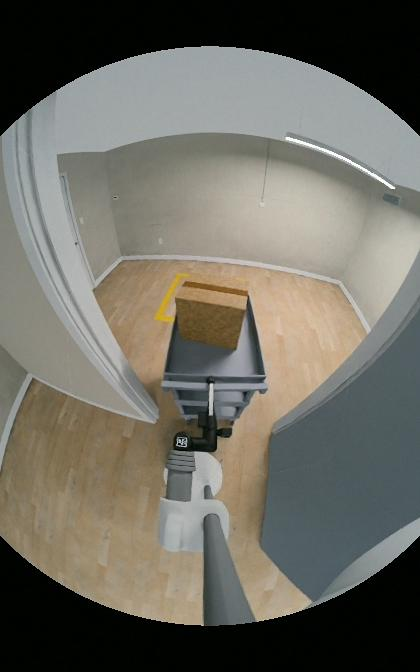

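>>> move:
  blocking: false
  r1: {"base":{"translate_m":0.35,"strafe_m":0.03},"pace":"slow","contact_limits":{"translate_m":0.5}}

>>> wait:
  seconds: 9
  cameras: ["r1_head_camera","r1_head_right_camera","r1_head_left_camera"]

Scene clock: 942.37 s.
move: r1 moving
r1.base_odometry: x=-2.059 y=+0.295 heading=+0.834
r1.turned_by_wheels: +0.000
r1.turned_by_imu: +0.000
r1.base_tilt: forward=-1.6 right=+1.3
r1.lidar_m: 0.38 0.39 0.53 2.19 2.41 3.53 - 0.75 0.56 0.55 0.58 0.43
r1.base_status: translate_m moving; strafe_m moving
r1.joint_positions: lift_m=+0.685 arm_m=+0.000 wrist_yaw_rad=+0.001 wrist_pitch_rad=+0.007 wrist_roll_rad=+1.569 gripper_m=-0.029
r1.joint_status: not commanded
r1.measured_speeds: translate_m=+0.049 strafe_m=+0.004 rotate_rad=-0.001 lift_m=+0.000 arm_m=+0.000 wrist_yaw_rad=+0.000 wrist_pitch_rad=+0.000 wrist_roll_rad=+0.000
r1.motor_effort: lift_m=+20(20) arm_m=+4(5) wheel_0=+8(9) wheel_1=+6(8) wheel_2=-8(8)
r1.servo_current: wrist_yaw_rad=59(59) wrist_pitch_rad=46(52) wrist_roll_rad=39(72) gripper_m=52(52)
r1.contact_limits: translate_m 0.5
r1.hand_pose: x=+0.4593 y=-0.0872 z=+0.8612 quat_wxyz=(+0.708, +0.706, +0.003, -0.002) (m; r1's base frame)
r1.wrist_depth_mm: - - - 230 231 1618 1255 / - - - 229 230 1661 - / - 424 427 230 230 - - / - 436 436 169 231 - - / - 445 445 168 230 - - / - 462 213 187 183 - - / - 473 183 - 228 136 -
r2.base_odometry: x=-2.302 y=+0.007 heading=-2.572
r2.turned_by_wheels: +0.000
r2.turned_by_imu: +0.000
r2.base_tilt: forward=-0.7 right=+0.1
r2.lidar_m: 0.39 3.44 4.42 4.84 2.16 1.48 1.37 1.40 1.03 0.93 0.77 0.53
r2.base_status: not commanded
r2.joint_positions: lift_m=+0.870 arm_m=+0.000 wrist_yaw_rad=+0.323 wrist_pitch_rad=+0.001 wrist_roll_rad=+0.000 gripper_m=-0.029
r2.joint_status: not commanded
r2.measured_speeds: all 0
r2.motor_effort: lift_m=+19(19) arm_m=-6(6) wheel_0=+11(11) wheel_1=-3(3) wheel_2=+17(17)
r2.servo_current: wrist_yaw_rad=143(143) wrist_pitch_rad=39(46) wrist_roll_rad=46(52) gripper_m=91(98)
r2.contact_limits: translate_m 0.8
r2.hand_pose: x=+0.4723 y=+0.0085 z=+1.0478 quat_wxyz=(+0.987, +0.000, +0.001, +0.161) (m; r2's base frame)
r2.wrist_depth_mm: - - 258 230 223 208 198 / - - 259 166 224 210 200 / - - 262 233 225 210 201 / - - 264 175 226 211 202 / - - 264 174 229 213 203 / - - 182 173 223 215 204 / - - - - 226 211 205
pictures: none

Scene clock: 946.67 s.
earlier move: r1 done
r1.base_odometry: x=-1.854 y=+0.564 heading=+0.834
r1.turned_by_wheels: +0.000
r1.turned_by_imu: +0.000
r1.base_tilt: forward=-1.6 right=+1.3
r1.lidar_m: 0.35 0.41 0.30 0.31 2.32 3.46 - 0.83 0.64 0.61 2.71 0.42
r1.base_status: done
r1.joint_positions: lift_m=+0.685 arm_m=+0.000 wrist_yaw_rad=+0.001 wrist_pitch_rad=+0.007 wrist_roll_rad=+1.569 gripper_m=-0.029
r1.joint_status: not commanded
r1.measured_speeds: all 0
r1.motor_effort: lift_m=+20(20) arm_m=+4(5) wheel_0=+3(9) wheel_1=+4(8) wheel_2=-4(9)
r1.servo_current: wrist_yaw_rad=46(72) wrist_pitch_rad=52(59) wrist_roll_rad=59(72) gripper_m=52(59)
r1.contact_limits: translate_m 0.5
r1.hand_pose: x=+0.4593 y=-0.0872 z=+0.8612 quat_wxyz=(+0.708, +0.706, +0.003, -0.002) (m; r1's base frame)
r1.wrist_depth_mm: - - - 238 238 1661 1229 / - - - 236 237 1808 - / - - - 234 236 - - / - 433 439 232 233 - - / - 439 445 170 231 - - / - 455 208 186 182 - - / - 459 466 129 226 135 -
r2.base_odometry: x=-2.302 y=+0.007 heading=-2.572
r2.turned_by_wheels: +0.000
r2.turned_by_imu: +0.001
r2.base_tilt: forward=-0.7 right=+0.0
r2.lidar_m: 0.42 3.42 4.40 4.85 2.19 1.48 1.37 1.40 1.04 0.95 0.78 0.52
r2.base_status: not commanded
r2.joint_positions: lift_m=+0.870 arm_m=+0.000 wrist_yaw_rad=+0.323 wrist_pitch_rad=+0.001 wrist_roll_rad=+0.000 gripper_m=-0.029
r2.joint_status: not commanded
r2.measured_speeds: all 0
r2.on_its_own: wrist_yaw_rad is at rest, and its servo_current (150 mA) is outside its rest range (0 to 104 mA)
r2.motor_effort: lift_m=+19(19) arm_m=-6(6) wheel_0=+11(12) wheel_1=-3(4) wheel_2=+16(17)
r2.servo_current: wrist_yaw_rad=150(150) wrist_pitch_rad=39(46) wrist_roll_rad=46(59) gripper_m=85(98)
r2.contact_limits: translate_m 0.8
r2.hand_pose: x=+0.4723 y=+0.0085 z=+1.0478 quat_wxyz=(+0.987, +0.000, +0.001, +0.161) (m; r2's base frame)
r2.wrist_depth_mm: - - 258 231 222 208 198 / - - 260 165 224 210 200 / - - 260 234 226 211 200 / - - 263 174 226 211 202 / - - 266 174 229 213 203 / - - 182 174 222 213 204 / - - - - 227 211 204
wait: 4.30 of 9 s (r1 has come to rest)
pictures: r1_head_camera, r1_head_left_camera, r1_head_right_camera
Images, in order (width x height): r1_head_camera 420x560, r1_head_left_camera 420x672, r1_head_right_camera 420x672.

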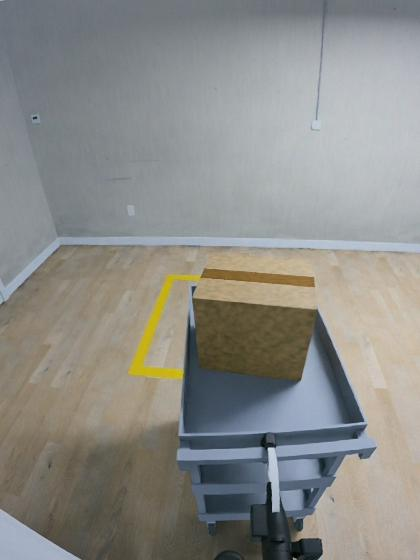

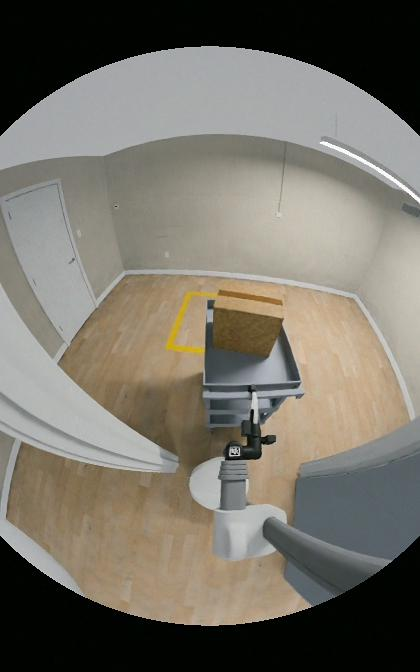

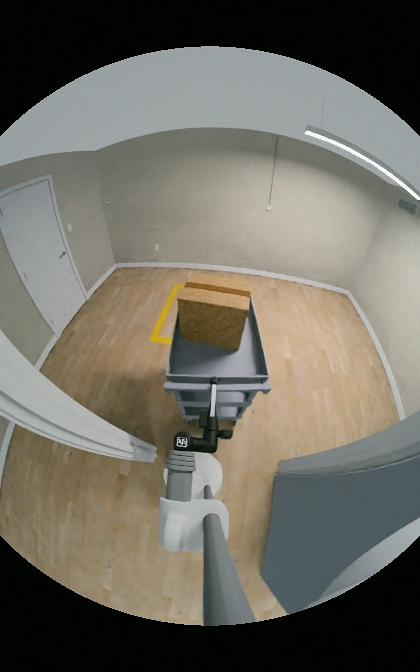

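>>> move:
  blocking: false
  r1: {"base":{"translate_m":0.35,"strafe_m":0.0},"pace":"slow","contact_limits":{"translate_m":0.5}}

>>> wait:
  seconds: 9
  cameras: ["r1_head_camera","r1_head_right_camera","r1_head_left_camera"]

Scene clock: 963.73 s.
move: r1 moving
r1.base_odometry: x=-1.845 y=+0.573 heading=+0.834
r1.turned_by_wheels: +0.000
r1.turned_by_imu: +0.000
r1.base_tilt: forward=-1.6 right=+1.3
r1.lidar_m: 0.37 0.37 0.32 0.31 2.35 3.43 - 0.82 0.62 0.61 2.74 0.43
r1.base_status: translate_m moving; strafe_m moving
r1.joint_positions: lift_m=+0.685 arm_m=+0.000 wrist_yaw_rad=+0.001 wrist_pitch_rad=+0.007 wrist_roll_rad=+1.569 gripper_m=-0.029
r1.joint_status: not commanded
r1.measured_speeds: translate_m=+0.047 strafe_m=+0.000 rotate_rad=-0.001 lift_m=+0.000 arm_m=+0.000 wrist_yaw_rad=+0.000 wrist_pitch_rad=+0.000 wrist_roll_rad=+0.000
r1.motor_effort: lift_m=+20(20) arm_m=+5(5) wheel_0=+7(8) wheel_1=+1(7) wheel_2=-7(10)
r1.servo_current: wrist_yaw_rad=52(65) wrist_pitch_rad=46(59) wrist_roll_rad=59(65) gripper_m=52(59)
r1.contact_limits: translate_m 0.5
r1.hand_pose: x=+0.4593 y=-0.0872 z=+0.8612 quat_wxyz=(+0.708, +0.706, +0.003, -0.002) (m; r1's base frame)
r1.wrist_depth_mm: - - - 239 239 1661 1205 / - - - 236 237 1808 - / - - - 234 235 - - / - 433 442 232 233 - - / - 442 449 170 231 - - / - 455 211 187 182 - - / - 466 183 130 226 136 -
r2.base_odometry: x=-2.302 y=+0.007 heading=-2.572
r2.turned_by_wheels: +0.000
r2.turned_by_imu: +0.000
r2.base_tilt: forward=-0.7 right=+0.1
r2.lidar_m: 0.41 3.45 4.41 4.86 2.22 1.47 1.37 1.38 1.03 0.95 0.78 0.52
r2.base_status: not commanded
r2.joint_positions: lift_m=+0.870 arm_m=+0.000 wrist_yaw_rad=+0.323 wrist_pitch_rad=+0.001 wrist_roll_rad=+0.000 gripper_m=-0.029
r2.joint_status: not commanded
r2.measured_speeds: all 0
r2.motor_effort: lift_m=+19(19) arm_m=-6(6) wheel_0=+11(12) wheel_1=-3(3) wheel_2=+17(17)
r2.servo_current: wrist_yaw_rad=150(150) wrist_pitch_rad=39(46) wrist_roll_rad=59(59) gripper_m=85(104)
r2.contact_limits: translate_m 0.8
r2.hand_pose: x=+0.4723 y=+0.0085 z=+1.0478 quat_wxyz=(+0.987, +0.000, +0.001, +0.161) (m; r2's base frame)
r2.wrist_depth_mm: - - 257 231 222 208 198 / - - 258 166 224 210 200 / - - 262 234 225 211 201 / - - 263 175 227 212 202 / - - 265 173 228 214 203 / - - 181 173 224 214 204 / - - - - 227 211 205
pictures: none

Scene clock: 968.00 s.
earlier move: r1 done
r1.base_odometry: x=-1.619 y=+0.823 heading=+0.834
r1.turned_by_wheels: +0.000
r1.turned_by_imu: +0.000
r1.base_tilt: forward=-1.6 right=+1.2
r1.lidar_m: 0.37 0.39 2.17 0.52 0.32 4.29 - 0.88 0.72 1.09 2.75 0.43
r1.base_status: done
r1.joint_positions: lift_m=+0.685 arm_m=+0.000 wrist_yaw_rad=+0.001 wrist_pitch_rad=+0.007 wrist_roll_rad=+1.569 gripper_m=-0.029
r1.joint_status: not commanded
r1.measured_speeds: all 0
r1.motor_effort: lift_m=+20(20) arm_m=+4(5) wheel_0=+5(9) wheel_1=+3(7) wheel_2=-3(10)
r1.servo_current: wrist_yaw_rad=46(65) wrist_pitch_rad=52(59) wrist_roll_rad=52(78) gripper_m=52(59)
r1.contact_limits: translate_m 0.5
r1.hand_pose: x=+0.4593 y=-0.0872 z=+0.8612 quat_wxyz=(+0.708, +0.706, +0.003, -0.002) (m; r1's base frame)
r1.wrist_depth_mm: - - - 234 235 1708 1182 / - - - 172 234 1756 - / - 473 433 231 233 - - / - 430 436 230 231 - - / - 445 449 169 231 - - / - 462 210 187 183 - - / - 469 183 129 228 136 -
r2.base_odometry: x=-2.302 y=+0.007 heading=-2.572
r2.turned_by_wheels: +0.000
r2.turned_by_imu: +0.001
r2.base_tilt: forward=-0.6 right=+0.0
r2.lidar_m: 0.40 3.44 4.39 4.85 2.18 1.49 1.37 1.40 1.04 0.94 0.78 0.53
r2.base_status: not commanded
r2.joint_positions: lift_m=+0.870 arm_m=+0.000 wrist_yaw_rad=+0.323 wrist_pitch_rad=+0.001 wrist_roll_rad=+0.000 gripper_m=-0.029
r2.joint_status: not commanded
r2.measured_speeds: all 0
r2.on_its_own: wrist_yaw_rad is at rest, and its servo_current (143 mA) is outside its rest range (0 to 104 mA)
r2.motor_effort: lift_m=+19(19) arm_m=-6(6) wheel_0=+11(12) wheel_1=-3(3) wheel_2=+17(17)
r2.servo_current: wrist_yaw_rad=143(156) wrist_pitch_rad=39(52) wrist_roll_rad=52(59) gripper_m=91(104)
r2.contact_limits: translate_m 0.8
r2.hand_pose: x=+0.4723 y=+0.0085 z=+1.0478 quat_wxyz=(+0.987, +0.000, +0.001, +0.161) (m; r2's base frame)
r2.wrist_depth_mm: - - 257 231 222 208 198 / - - 260 165 224 210 200 / - - 260 234 226 211 202 / - - 263 175 227 212 202 / - - 265 174 229 213 203 / - - 182 174 223 215 205 / - - - - 228 211 205
wait: 4.27 of 9 s (r1 has come to rest)
pictures: r1_head_camera, r1_head_left_camera, r1_head_right_camera
Images, in order (width x height): r1_head_camera 420x560, r1_head_left_camera 420x672, r1_head_right_camera 420x672.

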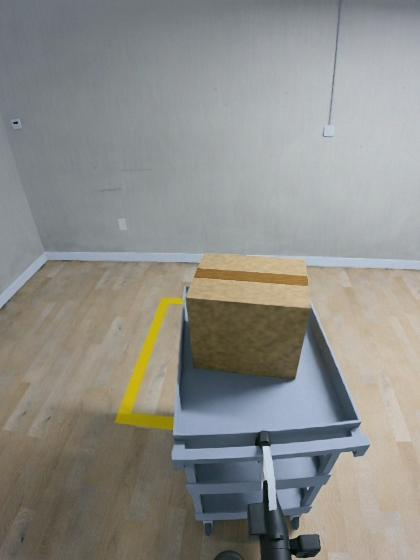

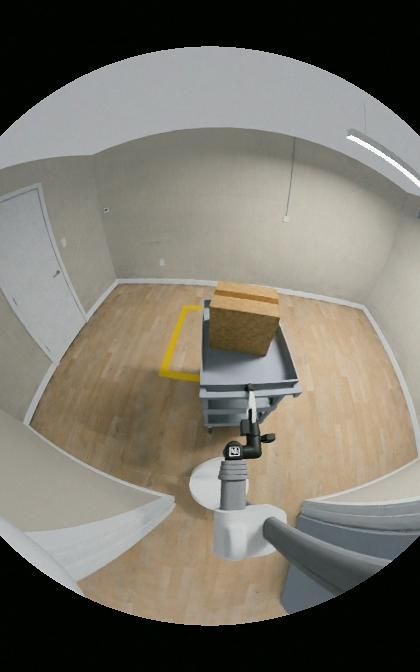

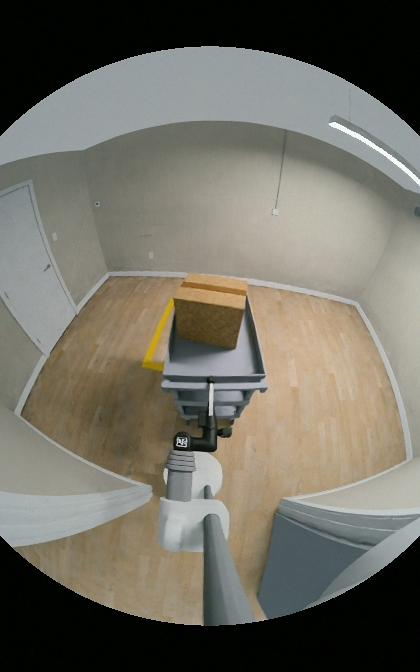

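>>> move:
  blocking: false
  r1: {"base":{"translate_m":0.4,"strafe_m":0.03},"pace":"slow","contact_limits":{"translate_m":0.5}}

>>> wait:
  seconds: 9
  cameras: ["r1_head_camera","r1_head_right_camera","r1_head_left_camera"]

Scene clock: 974.87 s.
move: r1 moving
r1.base_odometry: x=-1.611 y=+0.833 heading=+0.835
r1.turned_by_wheels: +0.001
r1.turned_by_imu: +0.000
r1.base_tilt: forward=-1.6 right=+1.3
r1.lidar_m: 0.34 0.40 2.21 0.53 0.33 4.44 - 0.85 0.73 1.19 2.78 0.42
r1.base_status: translate_m moving; strafe_m moving
r1.joint_positions: lift_m=+0.685 arm_m=+0.000 wrist_yaw_rad=+0.001 wrist_pitch_rad=+0.007 wrist_roll_rad=+1.569 gripper_m=-0.029
r1.joint_status: not commanded
r1.measured_speeds: translate_m=+0.048 strafe_m=+0.004 rotate_rad=-0.001 lift_m=+0.000 arm_m=+0.000 wrist_yaw_rad=+0.000 wrist_pitch_rad=+0.000 wrist_roll_rad=+0.000
r1.motor_effort: lift_m=+20(20) arm_m=+5(5) wheel_0=+8(10) wheel_1=+6(7) wheel_2=-7(9)
r1.servo_current: wrist_yaw_rad=46(59) wrist_pitch_rad=52(52) wrist_roll_rad=46(65) gripper_m=52(59)
r1.contact_limits: translate_m 0.5
r1.hand_pose: x=+0.4593 y=-0.0872 z=+0.8612 quat_wxyz=(+0.708, +0.706, +0.003, -0.002) (m; r1's base frame)
r1.wrist_depth_mm: - - - 233 236 1661 1182 / - - - 172 234 1756 - / - 508 427 231 233 - - / - 433 436 230 231 - - / - 445 445 169 230 - - / - 462 211 187 182 - - / - 466 183 - 227 136 -
r2.base_odometry: x=-2.302 y=+0.007 heading=-2.572
r2.turned_by_wheels: +0.000
r2.turned_by_imu: +0.000
r2.base_tilt: forward=-0.6 right=+0.0
r2.lidar_m: 0.37 3.42 4.42 4.87 2.18 1.50 1.37 1.39 1.04 0.94 0.76 0.52
r2.base_status: not commanded
r2.joint_positions: lift_m=+0.870 arm_m=+0.000 wrist_yaw_rad=+0.323 wrist_pitch_rad=+0.001 wrist_roll_rad=+0.000 gripper_m=-0.029
r2.joint_status: not commanded
r2.measured_speeds: all 0
r2.motor_effort: lift_m=+19(19) arm_m=-6(6) wheel_0=+11(11) wheel_1=-3(4) wheel_2=+17(17)
r2.servo_current: wrist_yaw_rad=124(143) wrist_pitch_rad=39(46) wrist_roll_rad=26(52) gripper_m=91(91)
r2.contact_limits: translate_m 0.8
r2.hand_pose: x=+0.4723 y=+0.0085 z=+1.0478 quat_wxyz=(+0.987, +0.000, +0.001, +0.161) (m; r2's base frame)
r2.wrist_depth_mm: - - 258 231 222 208 198 / - - 259 166 225 209 201 / - - 262 234 226 210 200 / - - 264 174 227 211 202 / - - 264 173 228 213 204 / - - 182 173 224 215 204 / - - - - 226 211 205
pictures: none

Scene clock: 979.67 s.
earlier move: r1 done
r1.base_odometry: x=-1.373 y=+1.140 heading=+0.835
r1.turned_by_wheels: +0.000
r1.turned_by_imu: +0.000
r1.base_tilt: forward=-1.6 right=+1.2
r1.lidar_m: 0.36 0.40 2.10 1.67 0.75 0.60 - 0.97 0.96 2.64 2.83 0.43
r1.base_status: done
r1.joint_positions: lift_m=+0.685 arm_m=+0.000 wrist_yaw_rad=+0.001 wrist_pitch_rad=+0.007 wrist_roll_rad=+1.569 gripper_m=-0.029
r1.joint_status: not commanded
r1.measured_speeds: all 0
r1.motor_effort: lift_m=+20(20) arm_m=+4(5) wheel_0=+4(10) wheel_1=+3(8) wheel_2=-2(9)
r1.servo_current: wrist_yaw_rad=52(72) wrist_pitch_rad=52(59) wrist_roll_rad=39(65) gripper_m=52(59)
r1.contact_limits: translate_m 0.5
r1.hand_pose: x=+0.4593 y=-0.0872 z=+0.8612 quat_wxyz=(+0.708, +0.706, +0.003, -0.002) (m; r1's base frame)
r1.wrist_depth_mm: - - - 181 245 1661 1229 / - - - 179 241 1863 - / - - 430 236 236 - - / - 436 439 233 234 - - / - 439 445 171 232 - - / - 455 210 187 182 - - / - 452 466 129 226 136 -
r2.base_odometry: x=-2.302 y=+0.007 heading=-2.572
r2.turned_by_wheels: +0.000
r2.turned_by_imu: +0.001
r2.base_tilt: forward=-0.6 right=+0.1
r2.lidar_m: 0.40 3.44 4.42 4.85 2.21 1.49 1.36 1.41 1.04 0.94 0.78 0.49
r2.base_status: not commanded
r2.joint_positions: lift_m=+0.870 arm_m=+0.000 wrist_yaw_rad=+0.323 wrist_pitch_rad=+0.001 wrist_roll_rad=+0.000 gripper_m=-0.029
r2.joint_status: not commanded
r2.measured_speeds: all 0
r2.on_its_own: wrist_yaw_rad is at rest, and its servo_current (137 mA) is outside its rest range (0 to 104 mA)
r2.motor_effort: lift_m=+19(19) arm_m=-6(6) wheel_0=+11(12) wheel_1=-3(4) wheel_2=+17(17)
r2.servo_current: wrist_yaw_rad=137(150) wrist_pitch_rad=46(52) wrist_roll_rad=59(65) gripper_m=91(98)
r2.contact_limits: translate_m 0.8
r2.hand_pose: x=+0.4723 y=+0.0085 z=+1.0478 quat_wxyz=(+0.987, +0.000, +0.001, +0.161) (m; r2's base frame)
r2.wrist_depth_mm: - - 258 231 223 208 198 / - - 259 166 224 209 201 / - - 260 234 226 211 202 / - - 264 174 227 212 202 / - - 264 174 228 213 203 / - - 181 174 222 215 204 / - - - - 226 211 205
wait: 4.80 of 9 s (r1 has come to rest)
pictures: r1_head_camera, r1_head_left_camera, r1_head_right_camera
Images, in order (width x height): r1_head_camera 420x560, r1_head_left_camera 420x672, r1_head_right_camera 420x672.

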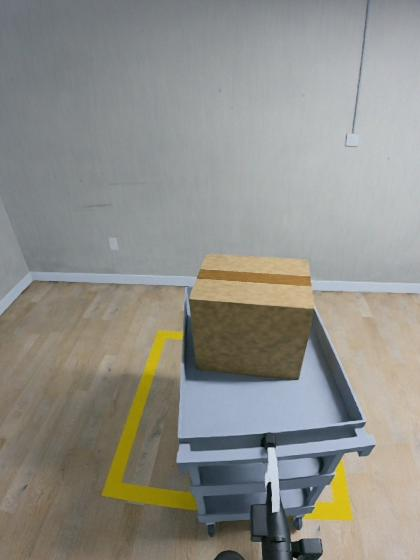

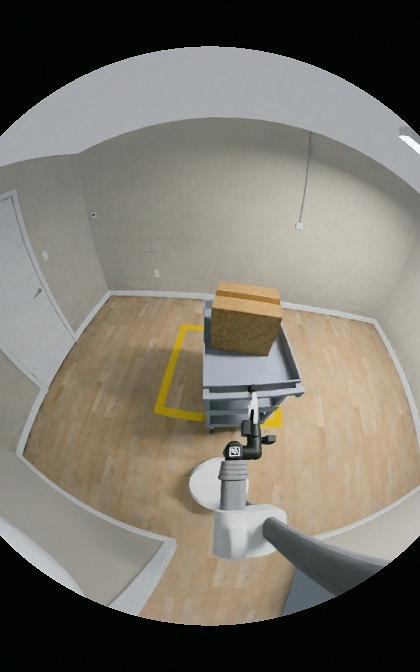

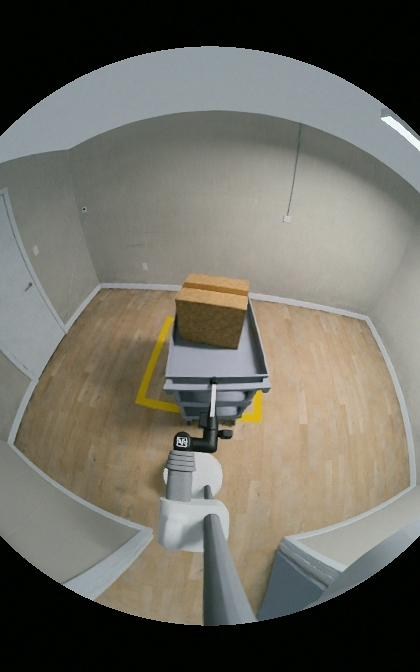

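>>> move:
  r1: {"base":{"translate_m":0.22,"strafe_m":0.015},"pace":"slow","contact_limits":{"translate_m":0.5}}
  blocking: false

>>> wait:
  seconds: 5
  cameras: ["r1_head_camera","r1_head_left_camera","r1_head_right_camera"]

Scene clock: 994.10 s.
move: r1 moving
r1.base_odometry: x=-1.365 y=+1.149 heading=+0.835
r1.turned_by_wheels: +0.000
r1.turned_by_imu: +0.000
r1.base_tilt: forward=-1.6 right=+1.3
r1.lidar_m: 0.38 0.40 2.10 1.70 0.75 0.61 - 0.98 0.97 2.64 2.84 0.43
r1.base_status: translate_m moving; strafe_m moving
r1.joint_positions: lift_m=+0.685 arm_m=+0.000 wrist_yaw_rad=+0.001 wrist_pitch_rad=+0.007 wrist_roll_rad=+1.569 gripper_m=-0.029
r1.joint_status: not commanded
r1.measured_speeds: translate_m=+0.048 strafe_m=+0.003 rotate_rad=+0.000 lift_m=+0.000 arm_m=+0.000 wrist_yaw_rad=+0.000 wrist_pitch_rad=+0.000 wrist_roll_rad=+0.000
r1.motor_effort: lift_m=+20(20) arm_m=+4(5) wheel_0=+5(7) wheel_1=+8(8) wheel_2=-9(9)
r1.servo_current: wrist_yaw_rad=39(52) wrist_pitch_rad=52(52) wrist_roll_rad=39(59) gripper_m=46(59)
r1.contact_limits: translate_m 0.5
r1.hand_pose: x=+0.4593 y=-0.0872 z=+0.8612 quat_wxyz=(+0.708, +0.706, +0.003, -0.002) (m; r1's base frame)
r1.wrist_depth_mm: - - - 181 244 1661 1229 / - - - 178 240 1808 - / - - 430 236 238 - - / - 433 439 233 236 - - / - 445 445 171 232 - - / - 452 210 187 182 - - / - 455 462 126 225 136 -
r2.base_odometry: x=-2.302 y=+0.007 heading=-2.572
r2.turned_by_wheels: +0.000
r2.turned_by_imu: +0.000
r2.base_tilt: forward=-0.6 right=+0.0
r2.lidar_m: 0.41 3.44 4.42 4.85 2.18 1.49 1.36 1.42 1.02 0.93 0.78 0.51
r2.base_status: not commanded
r2.joint_positions: lift_m=+0.870 arm_m=+0.000 wrist_yaw_rad=+0.323 wrist_pitch_rad=+0.001 wrist_roll_rad=+0.000 gripper_m=-0.029
r2.joint_status: not commanded
r2.measured_speeds: all 0
r2.motor_effort: lift_m=+19(19) arm_m=-6(6) wheel_0=+11(12) wheel_1=-3(3) wheel_2=+16(17)
r2.servo_current: wrist_yaw_rad=137(143) wrist_pitch_rad=39(39) wrist_roll_rad=46(52) gripper_m=98(98)
r2.contact_limits: translate_m 0.8
r2.hand_pose: x=+0.4723 y=+0.0085 z=+1.0478 quat_wxyz=(+0.987, +0.000, +0.001, +0.161) (m; r2's base frame)
r2.wrist_depth_mm: - - 257 230 223 208 198 / - - 260 166 224 209 200 / - - 260 234 224 211 200 / - - 264 175 227 211 202 / - - 265 173 228 213 203 / - - 182 173 223 214 204 / - - - - 227 211 205
pictures: none

Scene clock: 997.10 s.
earlier move: r1 done
r1.base_odometry: x=-1.236 y=+1.313 heading=+0.835
r1.turned_by_wheels: +0.000
r1.turned_by_imu: -0.001
r1.base_tilt: forward=-1.6 right=+1.2
r1.lidar_m: 0.37 0.42 2.07 2.02 1.05 0.77 - 1.11 1.25 2.68 2.67 0.43
r1.base_status: done
r1.joint_positions: lift_m=+0.685 arm_m=+0.000 wrist_yaw_rad=+0.000 wrist_pitch_rad=+0.007 wrist_roll_rad=+1.569 gripper_m=-0.029
r1.joint_status: not commanded
r1.measured_speeds: all 0
r1.motor_effort: lift_m=+20(20) arm_m=+4(5) wheel_0=+2(7) wheel_1=+3(8) wheel_2=-4(10)
r1.servo_current: wrist_yaw_rad=39(65) wrist_pitch_rad=46(59) wrist_roll_rad=65(65) gripper_m=52(59)
r1.contact_limits: translate_m 0.5
r1.hand_pose: x=+0.4592 y=-0.0874 z=+0.8611 quat_wxyz=(+0.708, +0.706, +0.002, -0.002) (m; r1's base frame)
r1.wrist_depth_mm: - - - 182 245 1464 1229 / - - - 179 241 1576 - / - - 436 236 237 - - / - 439 439 234 236 - - / - 442 449 172 233 - - / - 452 207 187 182 - - / - 452 466 129 225 127 -
r2.base_odometry: x=-2.302 y=+0.007 heading=-2.572
r2.turned_by_wheels: +0.000
r2.turned_by_imu: +0.000
r2.base_tilt: forward=-0.7 right=+0.0
r2.lidar_m: 0.40 3.48 4.39 4.85 2.19 1.47 1.36 1.41 1.02 0.94 0.81 0.52
r2.base_status: not commanded
r2.joint_positions: lift_m=+0.870 arm_m=+0.000 wrist_yaw_rad=+0.323 wrist_pitch_rad=+0.001 wrist_roll_rad=+0.000 gripper_m=-0.029
r2.joint_status: not commanded
r2.measured_speeds: all 0
r2.on_its_own: wrist_yaw_rad is at rest, and its servo_current (130 mA) is outside its rest range (0 to 104 mA)
r2.motor_effort: lift_m=+19(19) arm_m=-6(6) wheel_0=+11(12) wheel_1=-3(4) wheel_2=+16(17)
r2.servo_current: wrist_yaw_rad=130(150) wrist_pitch_rad=39(46) wrist_roll_rad=52(59) gripper_m=85(98)
r2.contact_limits: translate_m 0.8
r2.hand_pose: x=+0.4723 y=+0.0085 z=+1.0478 quat_wxyz=(+0.987, +0.000, +0.001, +0.161) (m; r2's base frame)
r2.wrist_depth_mm: - - 257 231 221 208 198 / - - 259 166 224 210 200 / - - 260 235 225 211 202 / - - 263 175 227 211 202 / - - 266 174 228 213 203 / - - 182 173 224 214 204 / - - - - 227 211 206
wait: 3.00 of 5 s (r1 has come to rest)
pictures: r1_head_camera, r1_head_left_camera, r1_head_right_camera
Images, in order (width x height): r1_head_camera 420x560, r1_head_left_camera 420x672, r1_head_right_camera 420x672.

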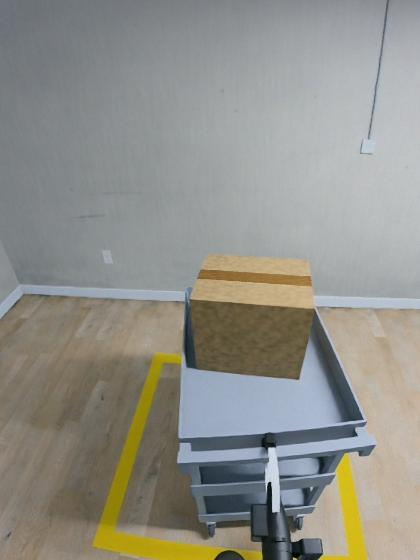

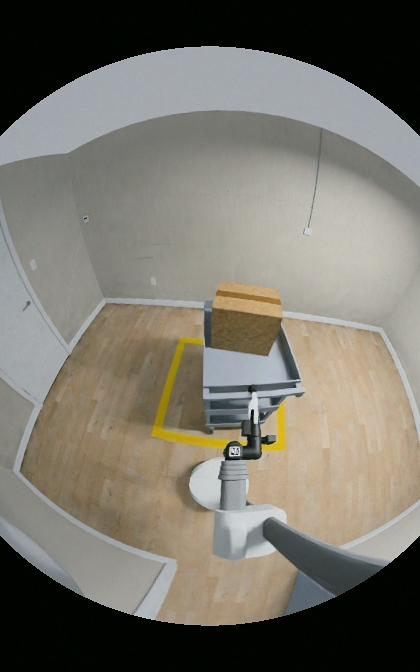

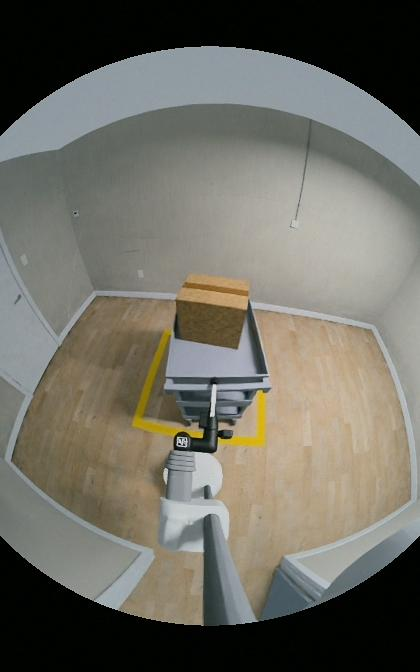

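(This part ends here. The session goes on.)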